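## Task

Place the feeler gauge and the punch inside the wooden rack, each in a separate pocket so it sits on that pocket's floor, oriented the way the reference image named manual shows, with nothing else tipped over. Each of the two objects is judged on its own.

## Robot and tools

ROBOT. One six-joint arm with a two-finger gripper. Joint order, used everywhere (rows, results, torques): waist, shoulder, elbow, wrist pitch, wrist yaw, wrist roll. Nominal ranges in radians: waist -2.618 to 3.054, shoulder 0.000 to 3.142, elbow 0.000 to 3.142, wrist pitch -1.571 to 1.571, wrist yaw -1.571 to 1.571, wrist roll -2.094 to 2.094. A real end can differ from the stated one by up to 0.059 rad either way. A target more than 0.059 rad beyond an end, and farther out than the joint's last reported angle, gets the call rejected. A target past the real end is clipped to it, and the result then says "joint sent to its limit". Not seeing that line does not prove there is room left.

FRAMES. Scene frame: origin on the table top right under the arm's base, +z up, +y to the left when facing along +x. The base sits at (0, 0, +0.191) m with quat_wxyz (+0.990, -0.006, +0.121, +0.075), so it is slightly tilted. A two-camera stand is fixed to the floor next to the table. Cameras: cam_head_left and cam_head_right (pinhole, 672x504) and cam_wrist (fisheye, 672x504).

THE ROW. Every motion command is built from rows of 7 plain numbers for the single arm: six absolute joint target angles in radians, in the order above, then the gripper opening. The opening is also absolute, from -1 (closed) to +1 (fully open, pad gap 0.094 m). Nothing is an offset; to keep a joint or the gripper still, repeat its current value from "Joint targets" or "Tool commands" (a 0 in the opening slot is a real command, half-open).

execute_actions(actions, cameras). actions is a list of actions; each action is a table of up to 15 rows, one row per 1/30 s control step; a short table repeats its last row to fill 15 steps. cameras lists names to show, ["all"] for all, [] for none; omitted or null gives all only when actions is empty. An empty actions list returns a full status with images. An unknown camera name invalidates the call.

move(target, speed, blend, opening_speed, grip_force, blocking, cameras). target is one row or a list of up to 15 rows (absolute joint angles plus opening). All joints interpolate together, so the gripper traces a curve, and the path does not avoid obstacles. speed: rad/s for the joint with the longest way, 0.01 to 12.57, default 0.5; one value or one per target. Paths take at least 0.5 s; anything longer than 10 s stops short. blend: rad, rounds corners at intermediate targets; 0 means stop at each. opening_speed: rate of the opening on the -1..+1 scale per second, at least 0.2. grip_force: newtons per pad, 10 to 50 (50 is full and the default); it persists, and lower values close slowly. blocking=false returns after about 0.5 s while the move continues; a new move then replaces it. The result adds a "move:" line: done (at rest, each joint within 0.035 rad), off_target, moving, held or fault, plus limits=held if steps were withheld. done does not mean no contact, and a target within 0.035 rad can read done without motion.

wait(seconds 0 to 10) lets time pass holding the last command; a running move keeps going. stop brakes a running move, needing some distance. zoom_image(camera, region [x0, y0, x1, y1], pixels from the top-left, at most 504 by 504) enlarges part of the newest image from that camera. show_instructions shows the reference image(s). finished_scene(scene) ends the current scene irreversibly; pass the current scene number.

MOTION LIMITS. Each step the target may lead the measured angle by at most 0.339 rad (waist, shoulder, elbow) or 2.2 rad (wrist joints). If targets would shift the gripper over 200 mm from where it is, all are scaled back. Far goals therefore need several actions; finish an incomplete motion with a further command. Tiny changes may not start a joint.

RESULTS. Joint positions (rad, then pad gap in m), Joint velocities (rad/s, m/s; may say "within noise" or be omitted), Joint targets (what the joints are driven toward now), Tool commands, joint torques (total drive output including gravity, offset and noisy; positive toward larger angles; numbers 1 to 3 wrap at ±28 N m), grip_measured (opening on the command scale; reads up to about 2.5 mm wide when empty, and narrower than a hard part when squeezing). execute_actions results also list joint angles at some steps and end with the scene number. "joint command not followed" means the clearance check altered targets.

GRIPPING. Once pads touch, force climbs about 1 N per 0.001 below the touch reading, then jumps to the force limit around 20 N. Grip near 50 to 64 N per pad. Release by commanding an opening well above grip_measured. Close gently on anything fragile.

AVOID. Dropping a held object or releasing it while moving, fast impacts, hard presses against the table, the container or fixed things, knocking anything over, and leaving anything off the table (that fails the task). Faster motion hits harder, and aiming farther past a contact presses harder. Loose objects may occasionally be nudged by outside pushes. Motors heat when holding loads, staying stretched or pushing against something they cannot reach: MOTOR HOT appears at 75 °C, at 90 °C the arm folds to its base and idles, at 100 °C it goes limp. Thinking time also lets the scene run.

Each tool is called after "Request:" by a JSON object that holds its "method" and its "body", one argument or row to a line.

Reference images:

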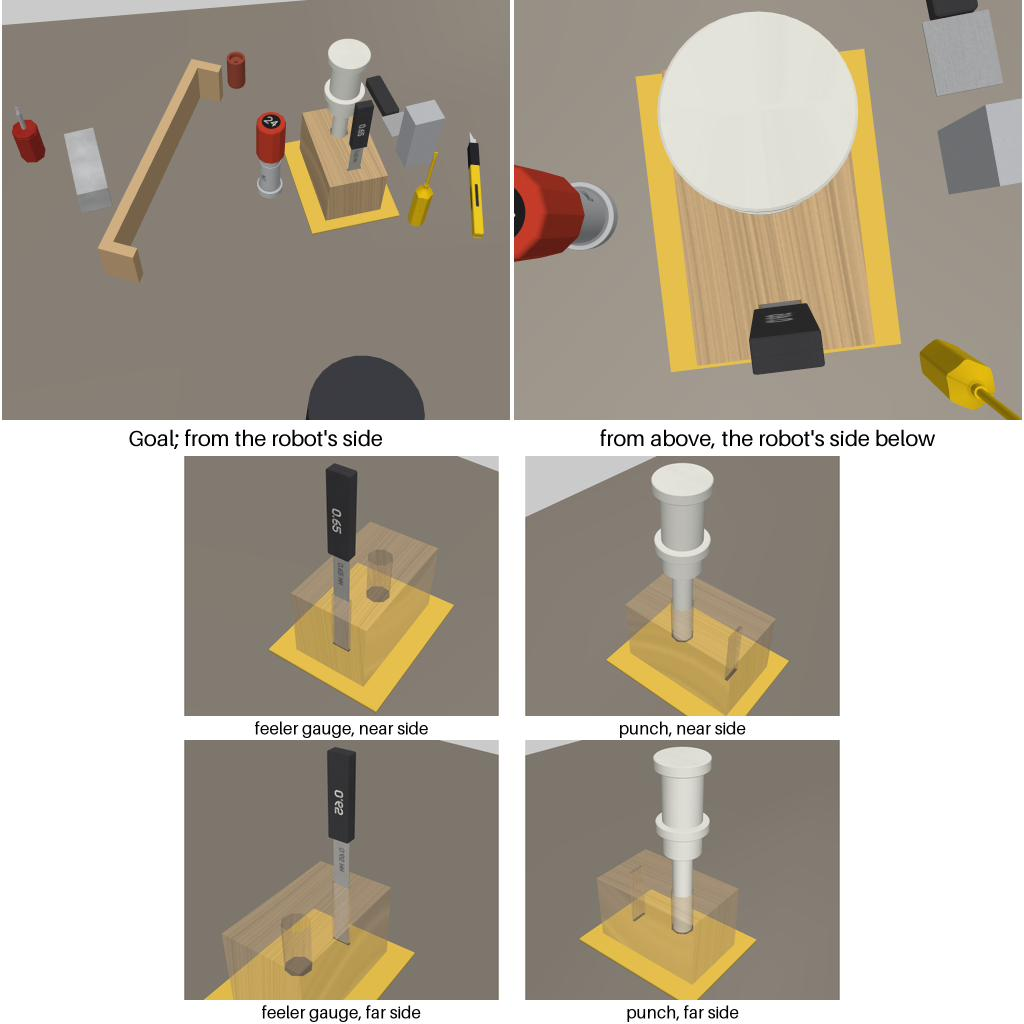

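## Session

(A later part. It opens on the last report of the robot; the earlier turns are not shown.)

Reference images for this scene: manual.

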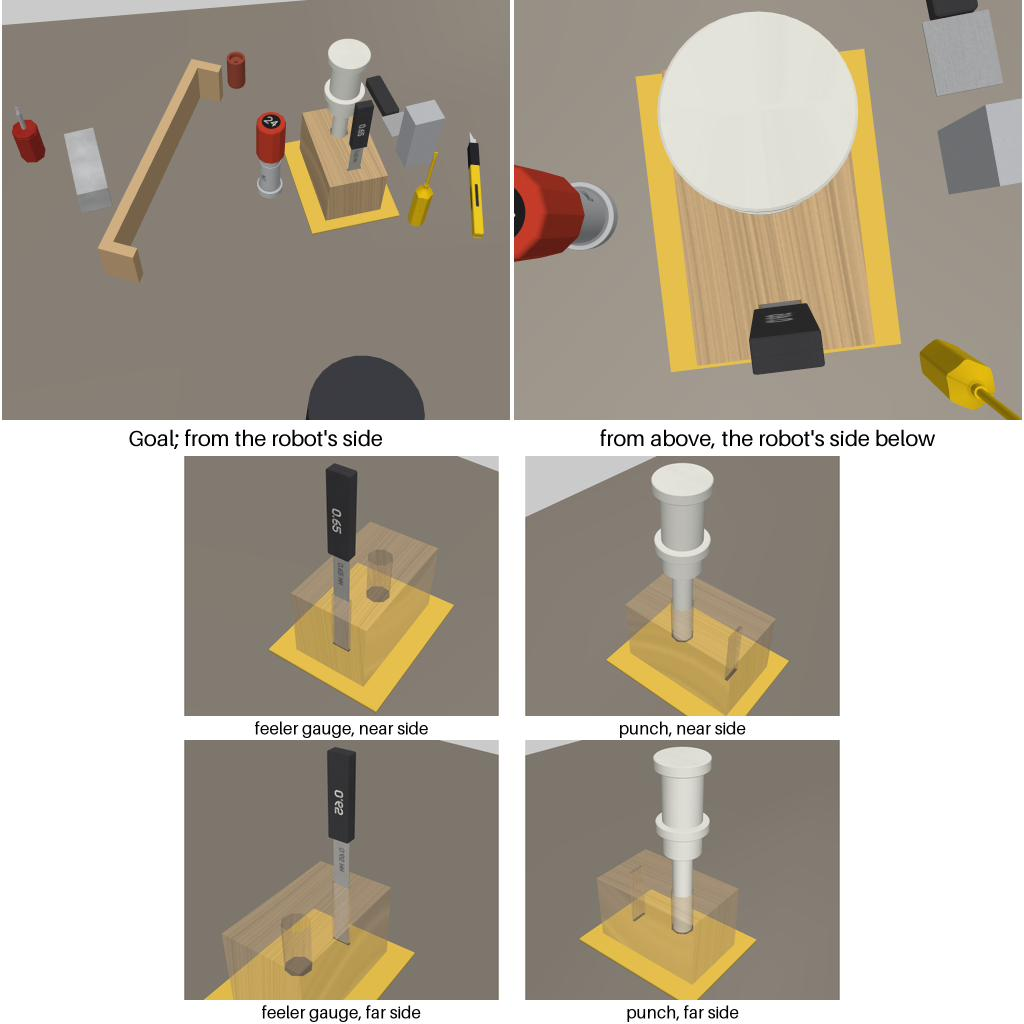

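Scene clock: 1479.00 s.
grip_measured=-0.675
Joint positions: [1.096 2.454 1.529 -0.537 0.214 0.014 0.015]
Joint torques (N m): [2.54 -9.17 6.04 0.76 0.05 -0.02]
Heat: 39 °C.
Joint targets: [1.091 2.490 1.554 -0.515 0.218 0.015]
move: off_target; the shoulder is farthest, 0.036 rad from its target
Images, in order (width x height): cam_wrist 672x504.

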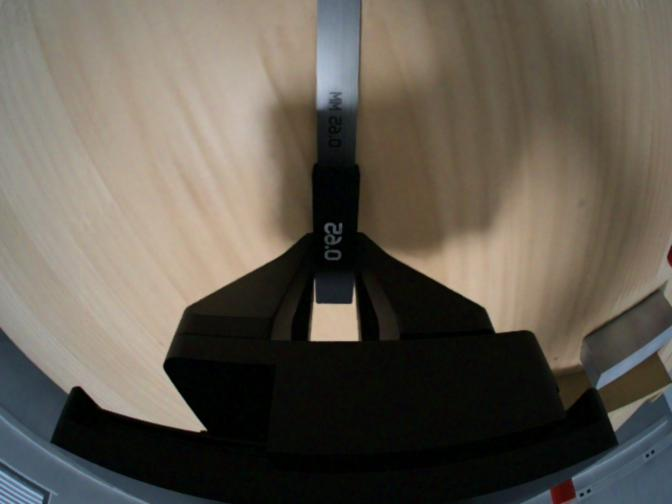

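Request:
{"method": "move", "body": {
  "target": [1.0957, 2.7, 2.075, -0.81, 0.2185, 0.015, -0.9],
  "speed": 0.15
}}

Scene clock: 1667.90 s.
grip_measured=-0.671
Joint positions: [1.096 2.678 2.038 -0.827 0.214 0.014 0.015]
Joint torques (N m): [3.3 -11.88 7.99 0.68 0.06 -0.02]
Heat: 40 °C.
Joint targets: [1.096 2.700 2.075 -0.810 0.219 0.015]
move: off_target; the elbow is farthest, 0.037 rad from its target

Request:
{"method": "move", "body": {
  "target": [1.0957, 2.715, 2.085, -0.797, 0.2185, 0.015, -0.9],
  "speed": 0.1
}}

Scene clock: 1675.33 s.
grip_measured=-0.671
Joint positions: [1.096 2.688 2.051 -0.814 0.214 0.014 0.015]
Joint torques (N m): [3.33 -11.62 7.72 0.72 0.06 -0.02]
Heat: 40 °C.
Joint targets: [1.096 2.715 2.085 -0.797 0.219 0.015]
move: done

Request:
{"method": "move", "body": {
  "target": [1.0957, 2.728, 2.085, -0.797, 0.2185, 0.015, -0.9],
  "speed": 0.1
}}

Scene clock: 1685.67 s.
grip_measured=-0.671
Joint positions: [1.096 2.689 2.051 -0.813 0.214 0.014 0.015]
Joint torques (N m): [3.32 -10.76 7.72 0.71 0.07 -0.02]
Heat: 39 °C.
Joint targets: [1.096 2.728 2.085 -0.797 0.219 0.015]
move: off_target; the shoulder is farthest, 0.039 rad from its target

Request:
{"method": "move", "body": {
  "target": [
    [1.0957, 2.715, 2.08, -0.803, 0.2185, 0.015, -0.9],
    [1.0957, 2.715, 2.08, -0.803, 0.2185, 0.015, -0.72],
    [1.0957, 2.715, 2.08, -0.803, 0.2185, 0.015, -0.25]
  ],
  "speed": 0.1,
  "opening_speed": 0.6,
  "cameras": ["cam_wrist"]
}}

Scene clock: 1695.77 s.
grip_measured=-0.252
Joint positions: [1.096 2.689 2.051 -0.813 0.214 0.014 0.035]
Joint torques (N m): [3.34 -11.67 7.34 0.65 0.06 -0.03]
Heat: 40 °C.
Joint targets: [1.096 2.715 2.080 -0.803 0.219 0.015]
move: done
Images, in order (width x height): cam_wrist 672x504.

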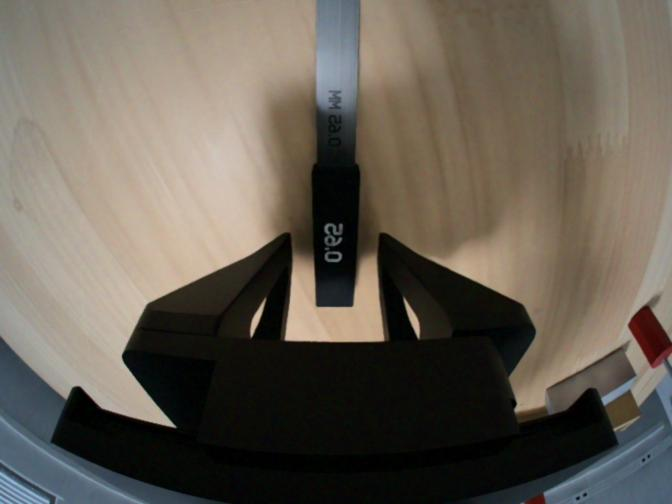

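Request:
{"method": "move", "body": {
  "target": [
    [1.0957, 2.48, 2.075, -1.06, 0.2185, 0.015, -0.25],
    [1.0872, 2.335, 0.93, 0.84, 0.135, -0.172, -0.25]
  ],
  "speed": 0.6,
  "blend": [0.1, 0],
  "cameras": ["all"]
}}

Scene clock: 1723.70 s.
grip_measured=-0.252
Joint positions: [1.096 2.369 0.943 0.826 0.144 -0.164 0.035]
Joint torques (N m): [1.83 -12.71 1.95 2.2 -0.12 -0.11]
Heat: 42 °C.
Joint targets: [1.087 2.335 0.930 0.840 0.135 -0.172]
move: done

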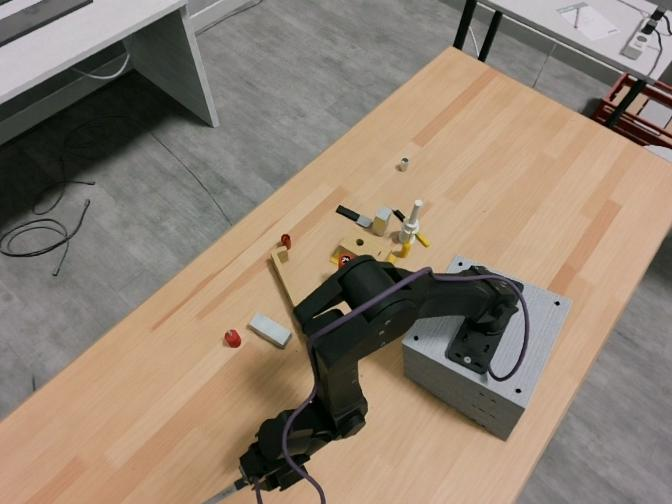

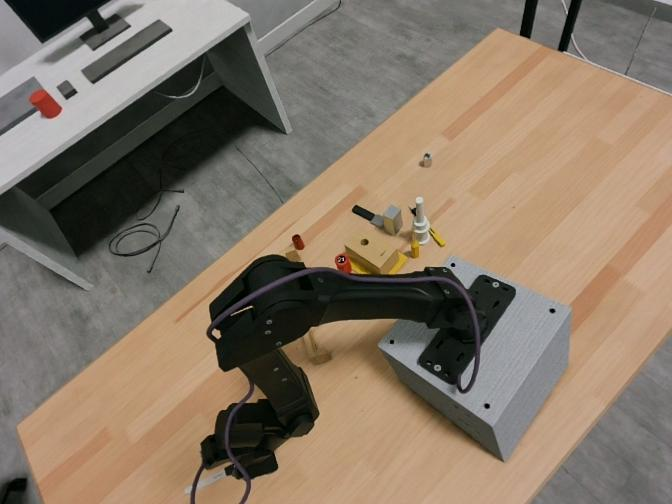

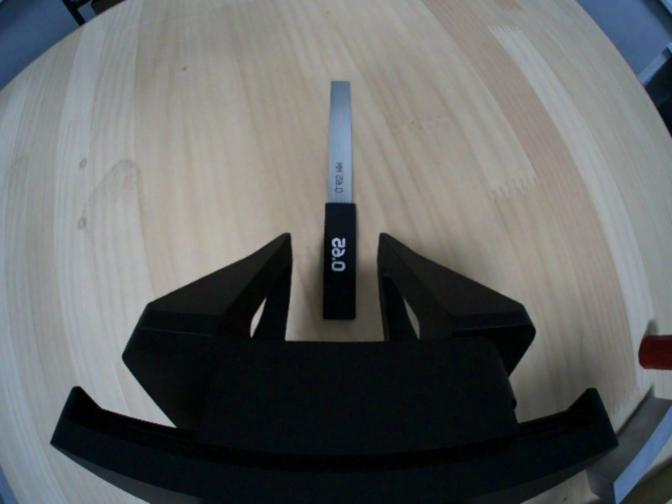

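Request:
{"method": "move", "body": {
  "target": [1.047, 2.515, 1.02, 0.957, 0.107, -0.19, -0.25],
  "speed": 0.2,
  "cameras": ["cam_wrist"]
}}

Scene clock: 1731.17 s.
grip_measured=-0.252
Joint positions: [1.054 2.493 0.999 0.943 0.116 -0.182 0.035]
Joint torques (N m): [2.04 -8.91 4.26 2.26 -0.13 -0.11]
Heat: 41 °C.
Joint targets: [1.047 2.515 1.020 0.957 0.107 -0.190]
move: done
Images, in order (width x height): cam_wrist 672x504.

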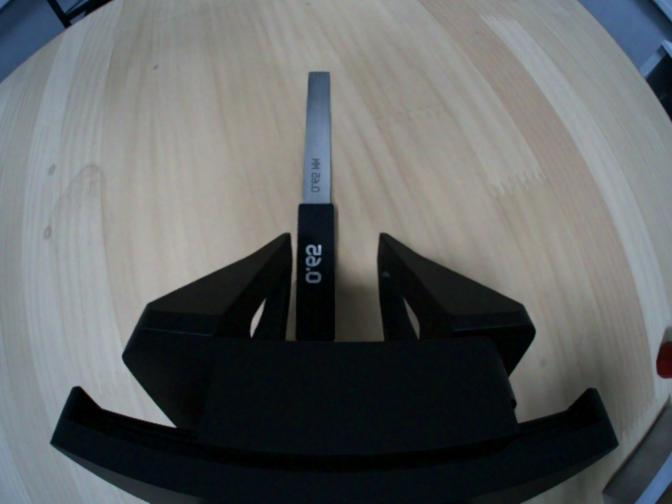

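Request:
{"method": "move", "body": {
  "target": [1.08, 2.515, 1.02, 0.957, 0.107, -0.19, -0.25],
  "speed": 0.1,
  "cameras": ["cam_wrist"]
}}

Scene clock: 1756.57 s.
grip_measured=-0.252
Joint positions: [1.065 2.493 0.999 0.943 0.115 -0.183 0.035]
Joint torques (N m): [3.93 -8.92 4.25 2.26 -0.13 -0.11]
Motor temperatures (°C): [28 40 33 34 26 27 31]
Heat: 40 °C.
Joint targets: [1.080 2.515 1.020 0.957 0.107 -0.190]
move: done
Images, in order (width x height): cam_wrist 672x504.

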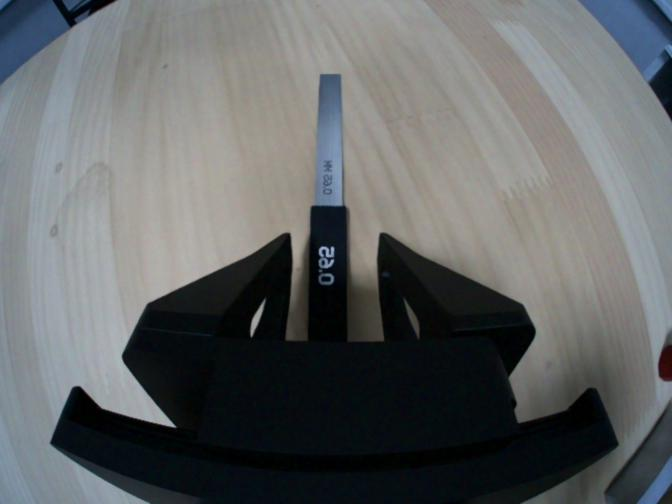

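Request:
{"method": "move", "body": {
  "target": [1.087, 2.545, 1.035, 0.971, 0.107, -0.19, -0.25],
  "speed": 0.1,
  "cameras": ["cam_wrist"]
}}

Scene clock: 1767.33 s.
grip_measured=-0.252
Joint positions: [1.071 2.521 1.014 0.957 0.115 -0.183 0.035]
Joint torques (N m): [4.1 -8.84 4.19 2.27 -0.13 -0.11]
Heat: 40 °C.
Joint targets: [1.087 2.545 1.035 0.971 0.107 -0.190]
move: done
Images, in order (width x height): cam_wrist 672x504.

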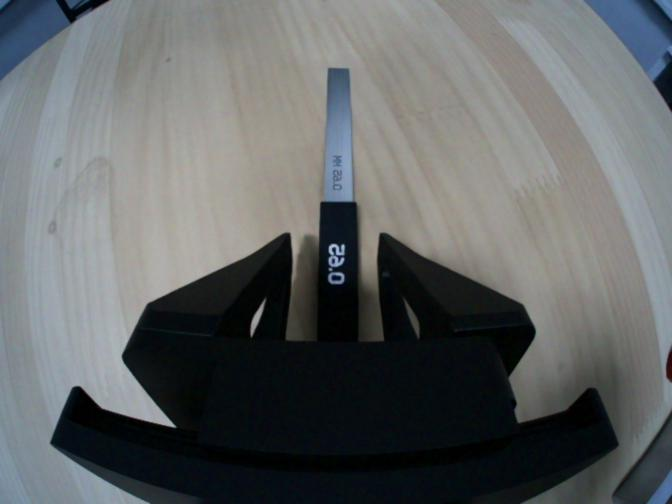

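Request:
{"method": "move", "body": {
  "target": [1.087, 2.563, 1.044, 0.981, 0.107, -0.19, -0.25],
  "speed": 0.1
}}

Request:
{"method": "move", "body": {
  "target": [1.087, 2.574, 1.049, 0.987, 0.107, -0.19, -0.25],
  "speed": 0.1,
  "cameras": ["cam_wrist"]
}}

Scene clock: 1780.03 s.
grip_measured=-0.252
Joint positions: [1.071 2.538 1.024 0.967 0.115 -0.183 0.035]
Joint torques (N m): [4.11 -8.81 4.1 2.24 -0.12 -0.11]
Heat: 40 °C.
Joint targets: [1.087 2.563 1.044 0.981 0.107 -0.190]
move: done

Scene clock: 1780.77 s.
grip_measured=-0.252
Joint positions: [1.071 2.55 1.024 0.973 0.115 -0.183 0.035]
Joint torques (N m): [4.12 -8.84 4.45 2.25 -0.12 -0.11]
Heat: 40 °C.
Joint targets: [1.087 2.574 1.049 0.987 0.107 -0.190]
move: done
Images, in order (width x height): cam_wrist 672x504.

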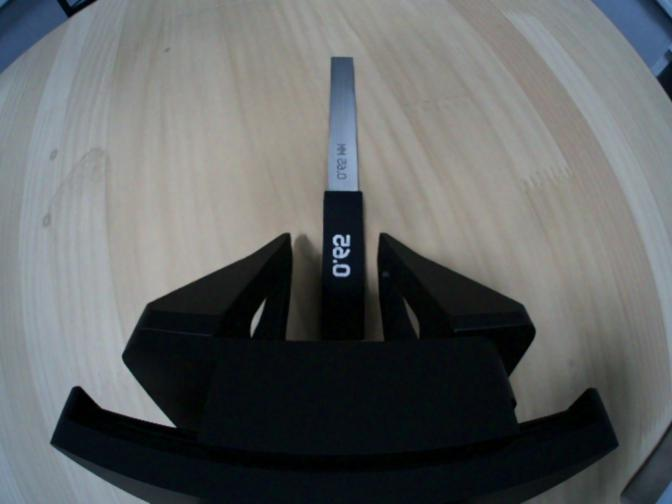

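Request:
{"method": "move", "body": {
  "target": [1.087, 2.586, 1.053, 0.993, 0.107, -0.19, -0.25],
  "speed": 0.1
}}

Scene clock: 1794.33 s.
grip_measured=-0.252
Joint positions: [1.071 2.562 1.033 0.979 0.115 -0.183 0.035]
Joint torques (N m): [4.14 -8.84 3.96 2.24 -0.13 -0.11]
Heat: 40 °C.
Joint targets: [1.087 2.586 1.053 0.993 0.107 -0.190]
move: done

Request:
{"method": "execute_actions", "body": {
  "actions": [
    [[1.087, 2.586, 1.053, 0.993, 0.107, -0.19, -0.25]]
  ],
  "cameras": ["cam_wrist"]
}}

Request:
{"method": "zoom_image", "body": {
  "camera": "cam_wrist",
  "region": [260, 180, 410, 350]
}}

Scene clock: 1805.83 s.
grip_measured=-0.252
Joint positions: [1.071 2.562 1.033 0.98 0.115 -0.183 0.035]
Joint torques (N m): [4.14 -8.88 3.97 2.25 -0.13 -0.12]
Heat: 40 °C.
Joint targets: [1.087 2.586 1.053 0.993 0.107 -0.190]
Step readings (joint positions):
0: [1.071 2.562 1.033 0.980 0.115 -0.183]
1: [1.071 2.562 1.033 0.980 0.115 -0.183]
2: [1.071 2.562 1.033 0.980 0.115 -0.183]
4: [1.071 2.562 1.033 0.980 0.115 -0.183]
8: [1.071 2.562 1.033 0.980 0.115 -0.183]
15: [1.071 2.562 1.033 0.980 0.115 -0.183]
Images, in order (width x height): cam_wrist 672x504.

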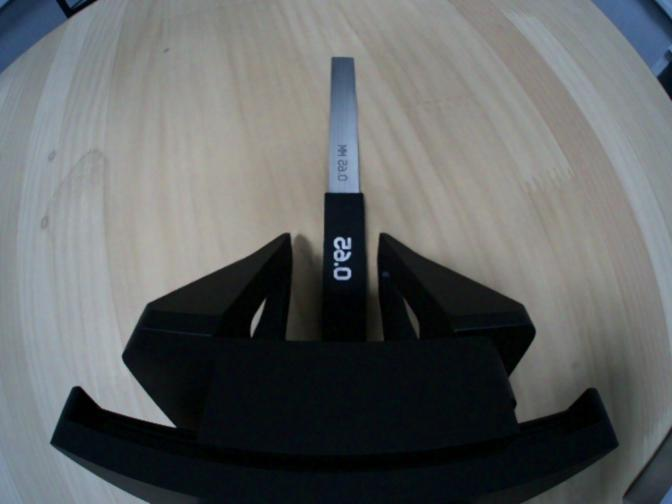

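Scaled by 2.965 from the camera's 672x504 image, which has a finer 960x720 frame.

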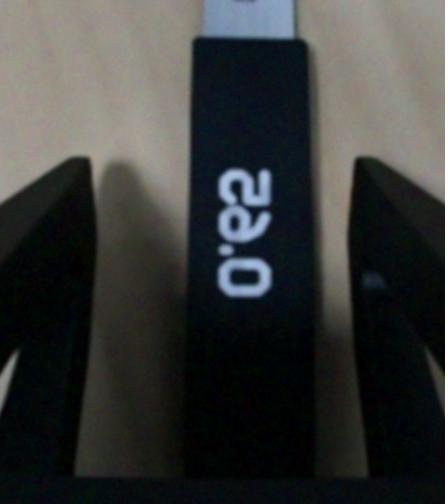

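Request:
{"method": "move", "body": {
  "target": [1.087, 2.594, 1.053, 0.997, 0.107, -0.19, -0.25],
  "speed": 0.1
}}

Scene clock: 1824.70 s.
grip_measured=-0.252
Joint positions: [1.071 2.57 1.033 0.983 0.115 -0.183 0.035]
Joint torques (N m): [4.11 -8.87 3.92 2.24 -0.13 -0.11]
Heat: 40 °C.
Joint targets: [1.087 2.594 1.053 0.997 0.107 -0.190]
move: done

Request:
{"method": "move", "body": {
  "target": [1.087, 2.601, 1.055, 1.0, 0.107, -0.19, -0.25],
  "speed": 0.1,
  "cameras": ["cam_wrist"]
}}

Request:
{"method": "zoom_image", "body": {
  "camera": "cam_wrist",
  "region": [260, 180, 410, 350]
}}

Scene clock: 1832.20 s.
grip_measured=-0.252
Joint positions: [1.071 2.574 1.033 0.991 0.115 -0.183 0.035]
Joint torques (N m): [4.11 -8.68 4.07 2.21 -0.12 -0.11]
Heat: 40 °C.
Joint targets: [1.087 2.601 1.055 1.000 0.107 -0.190]
move: done
Images, in order (width x height): cam_wrist 672x504.

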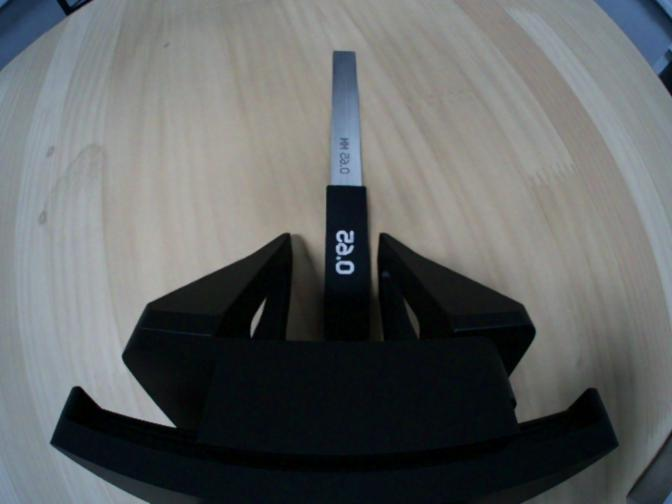

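Scaled by 2.965 from the camera's 672x504 image, which has a finer 960x720 frame.

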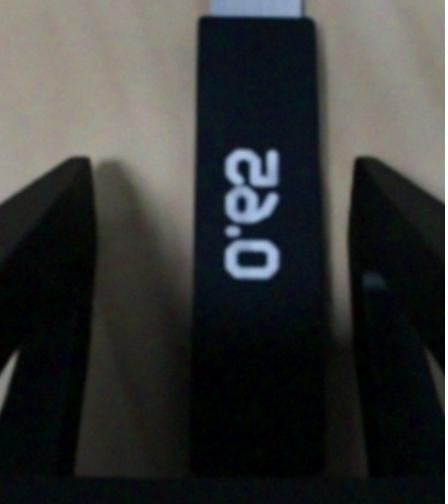

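Request:
{"method": "move", "body": {
  "target": [
    [1.052, 2.598, 1.055, 0.998, 0.107, -0.19, -0.25],
    [1.052, 2.598, 1.055, 0.998, 0.107, -0.19, -0.6]
  ],
  "speed": 0.1,
  "opening_speed": 0.6,
  "cameras": ["cam_wrist"]
}}

Scene clock: 1841.53 s.
grip_measured=-0.598
Joint positions: [1.061 2.574 1.033 0.995 0.112 -0.183 0.019]
Joint torques (N m): [1.92 -8.9 4.04 2.14 -0.1 -0.11]
Heat: 39 °C.
Joint targets: [1.052 2.598 1.055 0.998 0.107 -0.190]
move: done
Images, in order (width x height): cam_wrist 672x504.

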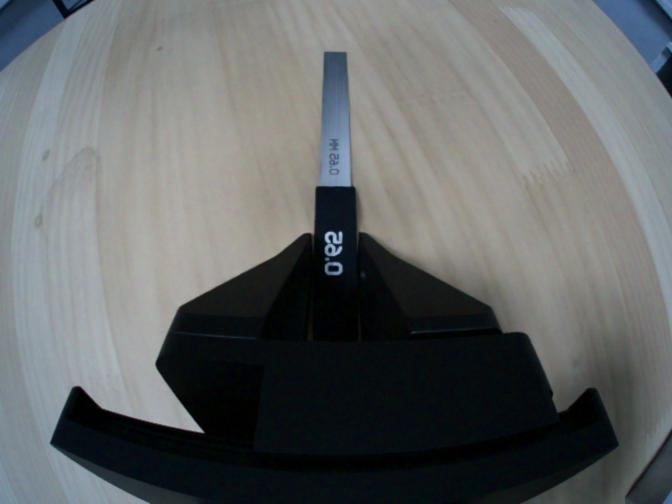

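Request:
{"method": "move", "body": {
  "target": [
    [1.052, 2.598, 1.055, 0.998, 0.107, -0.19, -0.95],
    [1.07, 2.44, 0.97, 0.925, 0.107, -0.19, -0.95]
  ],
  "speed": 0.2,
  "opening_speed": 0.5,
  "cameras": ["cam_wrist"]
}}

Scene clock: 1948.93 s.
grip_measured=-0.661
Joint positions: [1.061 2.471 0.985 0.933 0.112 -0.183 0.016]
Joint torques (N m): [3.38 -12.74 1.48 2.02 -0.09 -0.11]
Heat: 39 °C.
Joint targets: [1.070 2.440 0.970 0.925 0.107 -0.190]
move: done
Images, in order (width x height): cam_wrist 672x504.

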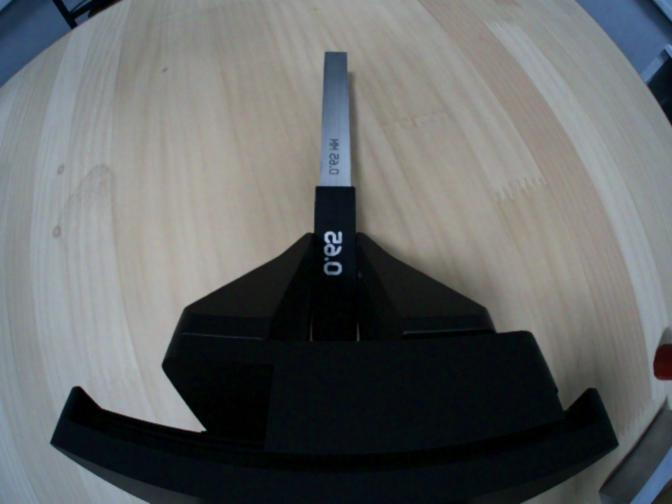

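Request:
{"method": "move", "body": {
  "target": [
    [1.061, 1.99, 0.885, 0.56, 0.11, -0.19, -0.95],
    [0.9, 1.905, 1.415, -1.47, 0.095, -0.205, -0.95],
    [-0.255, 1.905, 1.415, -1.49, 0.085, -0.205, -0.95]
  ],
  "speed": [0.5, 0.8, 0.7],
  "blend": [0.15, 0.15, 0],
  "cameras": ["all"]
}}

Scene clock: 1962.90 s.
grip_measured=-0.662
Joint positions: [-0.257 1.938 1.386 -1.478 0.086 -0.199 0.016]
Joint torques (N m): [-0.36 -11.73 6.15 -1.13 0.07 -0.1]
Heat: 40 °C.
Joint targets: [-0.255 1.905 1.415 -1.490 0.085 -0.205]
move: done

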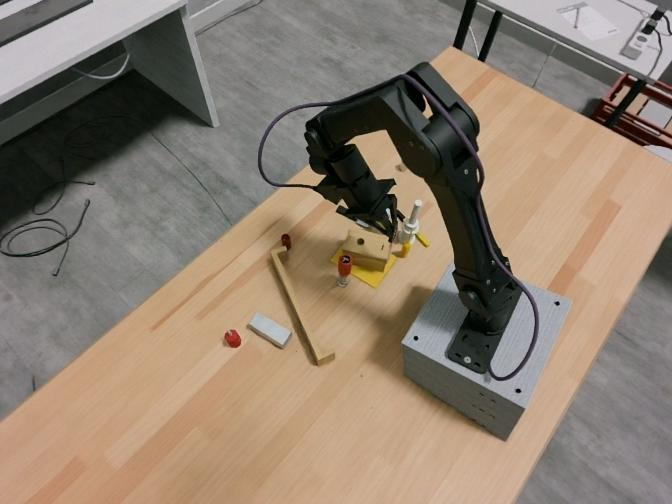

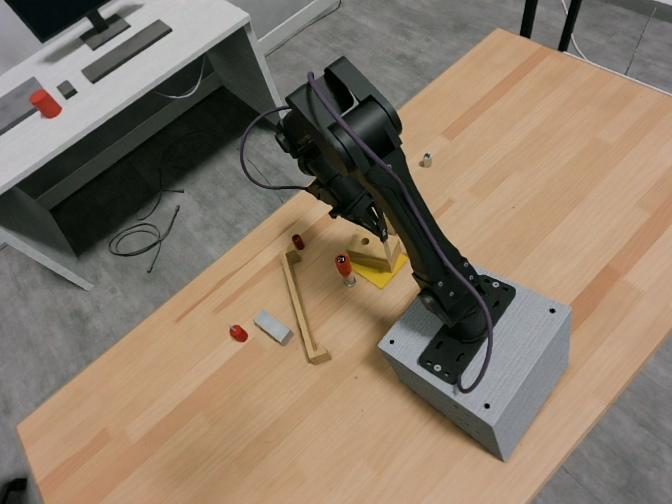

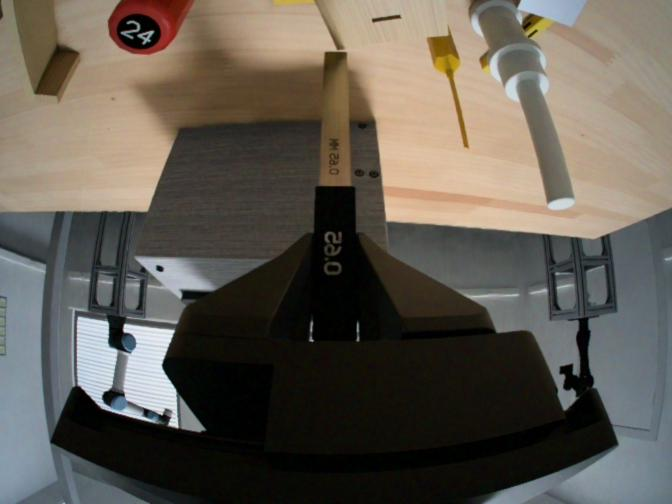

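Request:
{"method": "zoom_image", "body": {
  "camera": "cam_head_right",
  "region": [320, 190, 460, 295]
}}

Request:
{"method": "zoom_image", "body": {
  "camera": "cam_head_left",
  "region": [310, 180, 450, 285]
}}

Request:
{"method": "zoom_image", "body": {
  "camera": "cam_wrist",
  "region": [260, 0, 480, 165]
}}

Scaled by 3.600 from the camera's 672x504 image, which has a finer 960x720 frame.

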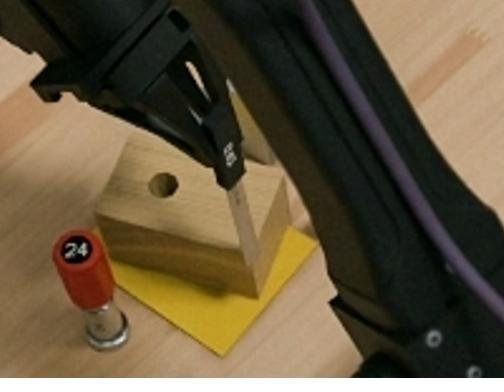

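Scaled by 3.600 from the camera's 672x504 image, which has a finer 960x720 frame.

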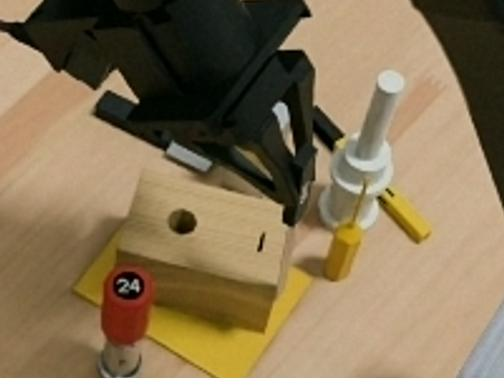

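Scaled by 2.291 from the camera's 672x504 image, which has a finer 960x720 frame.

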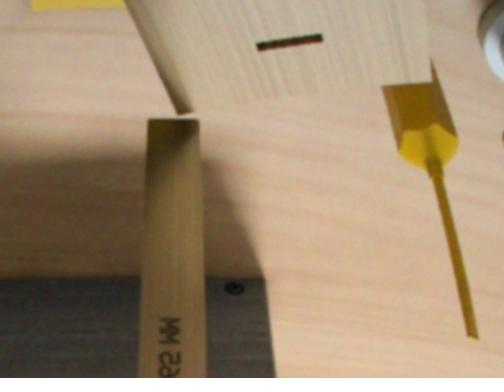

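Request:
{"method": "move", "body": {
  "target": [-0.234, 1.857, 1.328, -1.385, 0.247, -0.411, -0.95],
  "speed": 0.3,
  "cameras": ["all"]
}}

Scene clock: 2153.27 s.
grip_measured=-0.662
Joint positions: [-0.242 1.892 1.345 -1.397 0.239 -0.403 0.016]
Joint torques (N m): [0.18 -11.71 2.77 -0.67 0.21 -0.1]
Heat: 43 °C.
Joint targets: [-0.234 1.857 1.328 -1.385 0.247 -0.411]
move: done

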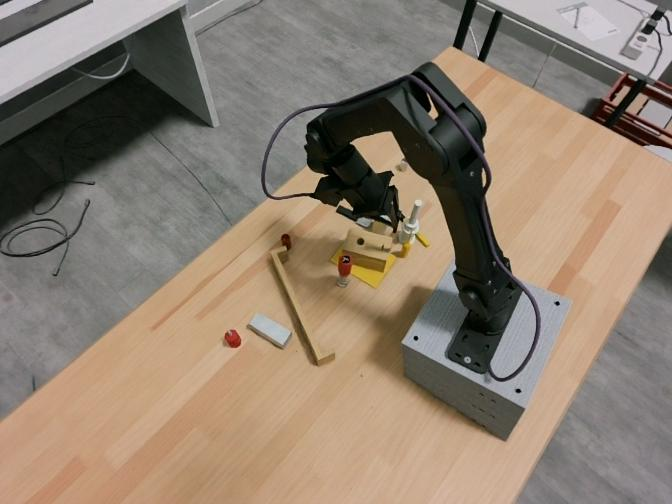

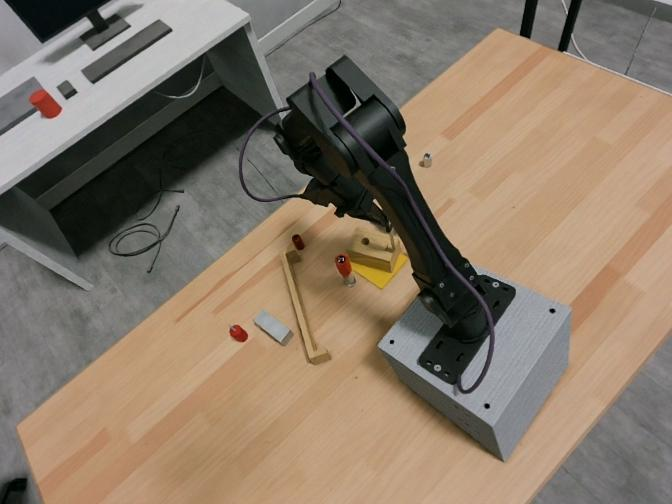

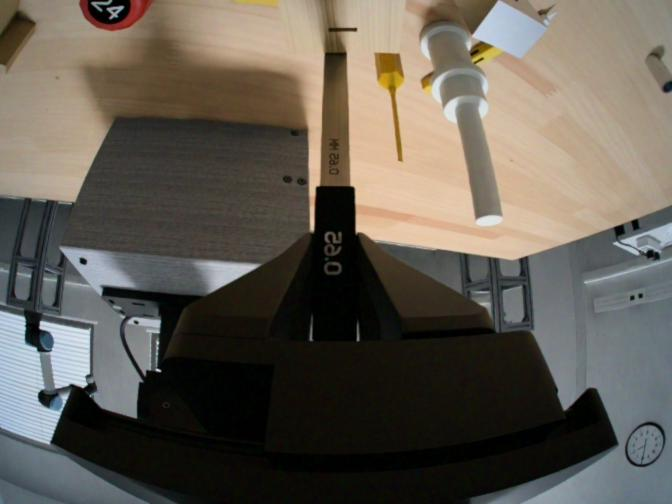

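Request:
{"method": "zoom_image", "body": {
  "camera": "cam_wrist",
  "region": [280, 0, 420, 105]
}}

Request:
{"method": "zoom_image", "body": {
  "camera": "cam_head_right",
  "region": [320, 190, 460, 295]
}}

Request:
{"method": "zoom_image", "body": {
  "camera": "cam_head_left",
  "region": [310, 180, 450, 285]
}}

Scaled by 3.600 from the camera's 672x504 image, which has a finer 960x720 frame.

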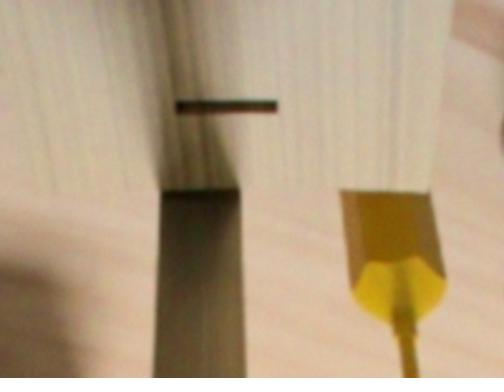

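Scaled by 3.600 from the camera's 672x504 image, which has a finer 960x720 frame.

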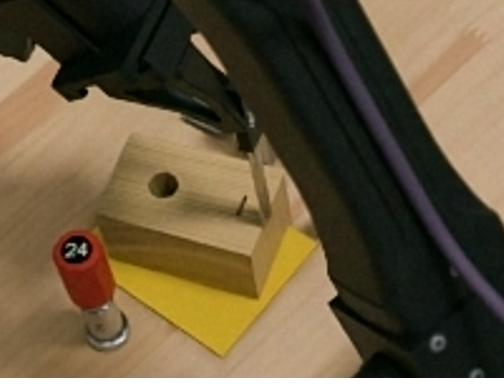

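Scaled by 3.600 from the camera's 672x504 image, which has a finer 960x720 frame.

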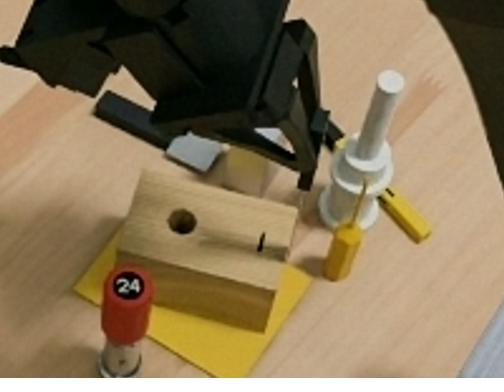

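Request:
{"method": "zoom_image", "body": {
  "camera": "cam_head_left",
  "region": [360, 215, 420, 260]
}}

Request:
{"method": "zoom_image", "body": {
  "camera": "cam_head_right",
  "region": [360, 220, 420, 265]
}}

Scaled by 8.400 from the camera's 672x504 image, which has a finer 960x720 frame.

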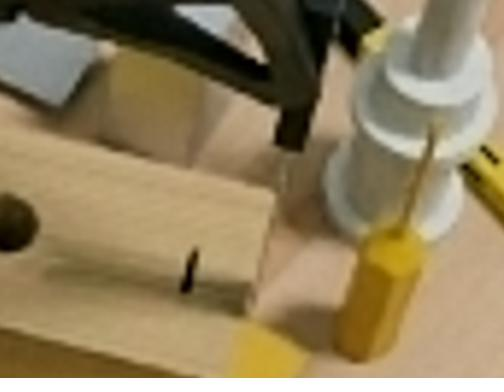

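Scaled by 8.400 from the camera's 672x504 image, which has a finer 960x720 frame.

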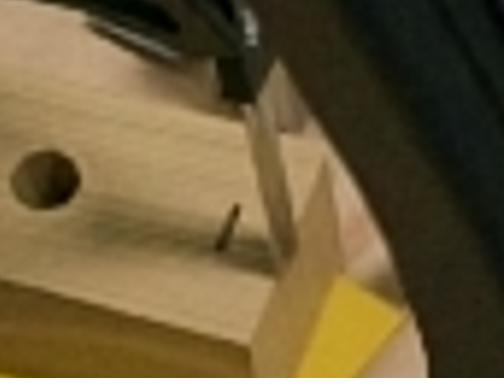

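Request:
{"method": "zoom_image", "body": {
  "camera": "cam_head_right",
  "region": [340, 215, 415, 300]
}}

Request:
{"method": "zoom_image", "body": {
  "camera": "cam_head_left",
  "region": [330, 215, 425, 300]
}}

Scaled by 5.929 from the camera's 672x504 image, which has a finer 960x720 frame.

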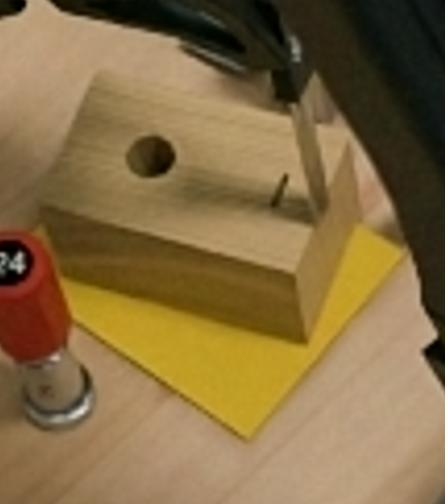

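Scaled by 5.305 from the camera's 672x504 image, which has a finer 960x720 frame.

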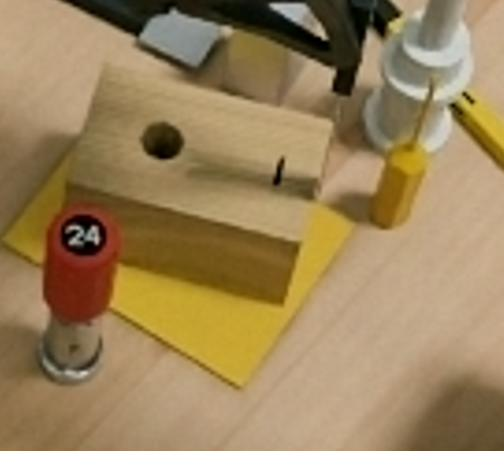

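Request:
{"method": "move", "body": {
  "target": [
    [-0.236, 1.825, 1.388, -1.456, 0.243, -0.408, -0.95],
    [-0.221, 1.94, 1.5, -1.502, 0.228, -0.384, -0.95]
  ],
  "speed": 0.2,
  "cameras": ["all"]
}}

Request:
{"method": "zoom_image", "body": {
  "camera": "cam_head_right",
  "region": [340, 215, 415, 300]
}}

Request:
{"method": "zoom_image", "body": {
  "camera": "cam_head_left",
  "region": [330, 215, 425, 300]
}}

Request:
{"method": "zoom_image", "body": {
  "camera": "cam_wrist",
  "region": [280, 0, 420, 105]
}}

Scene clock: 2504.53 s.
grip_measured=-0.662
Joint positions: [-0.229 1.923 1.47 -1.489 0.232 -0.392 0.016]
Joint torques (N m): [0.16 -8.42 6.65 -0.95 0.1 0.05]
Heat: 42 °C.
Joint targets: [-0.221 1.940 1.500 -1.502 0.228 -0.384]
move: done

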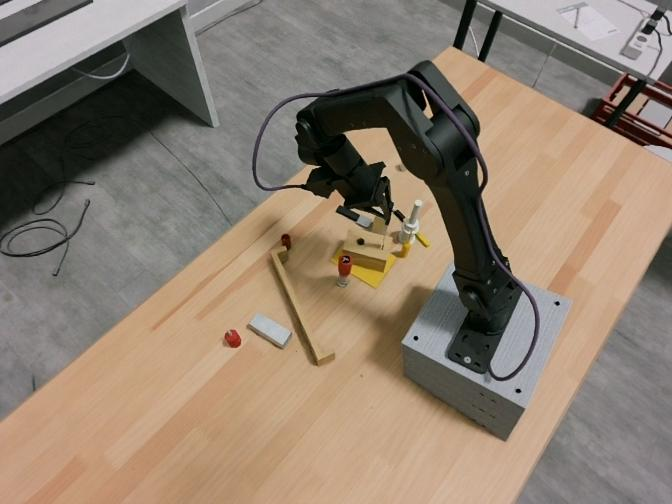

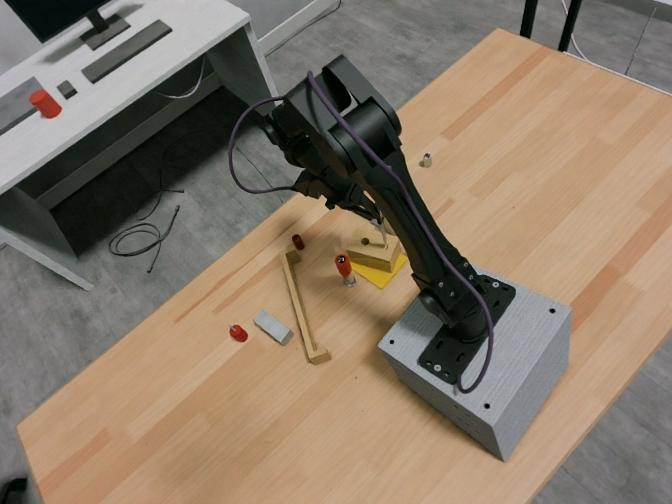

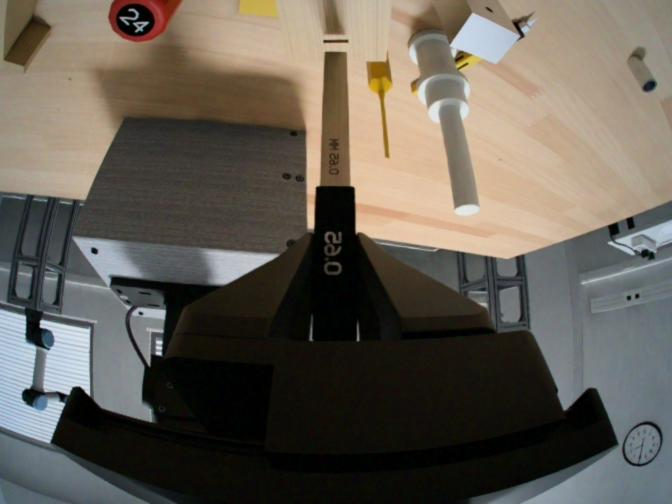

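Scaled by 5.929 from the camera's 672x504 image, which has a finer 960x720 frame.

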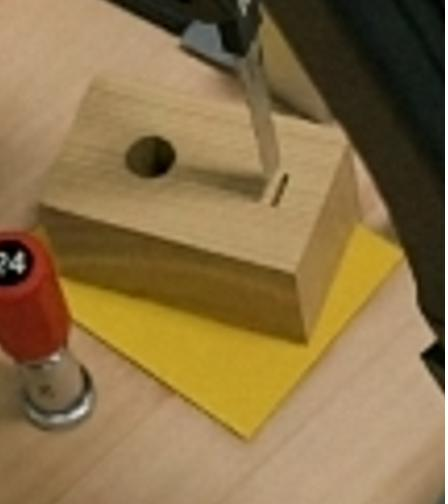

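Scaled by 5.305 from the camera's 672x504 image, which has a finer 960x720 frame.

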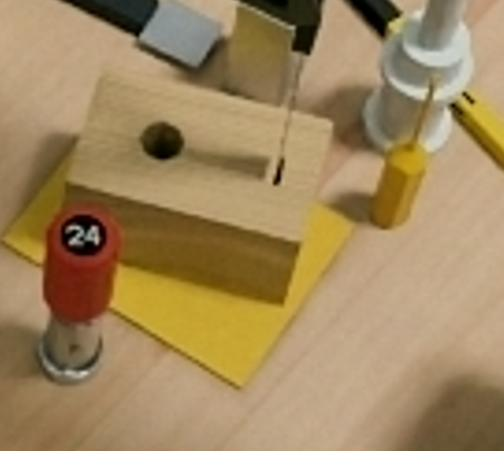

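Scaled by 3.600 from the camera's 672x504 image, which has a finer 960x720 frame.

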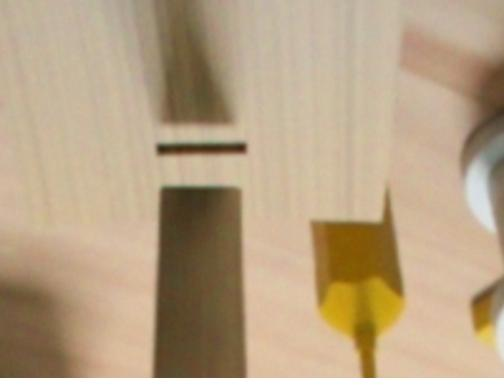

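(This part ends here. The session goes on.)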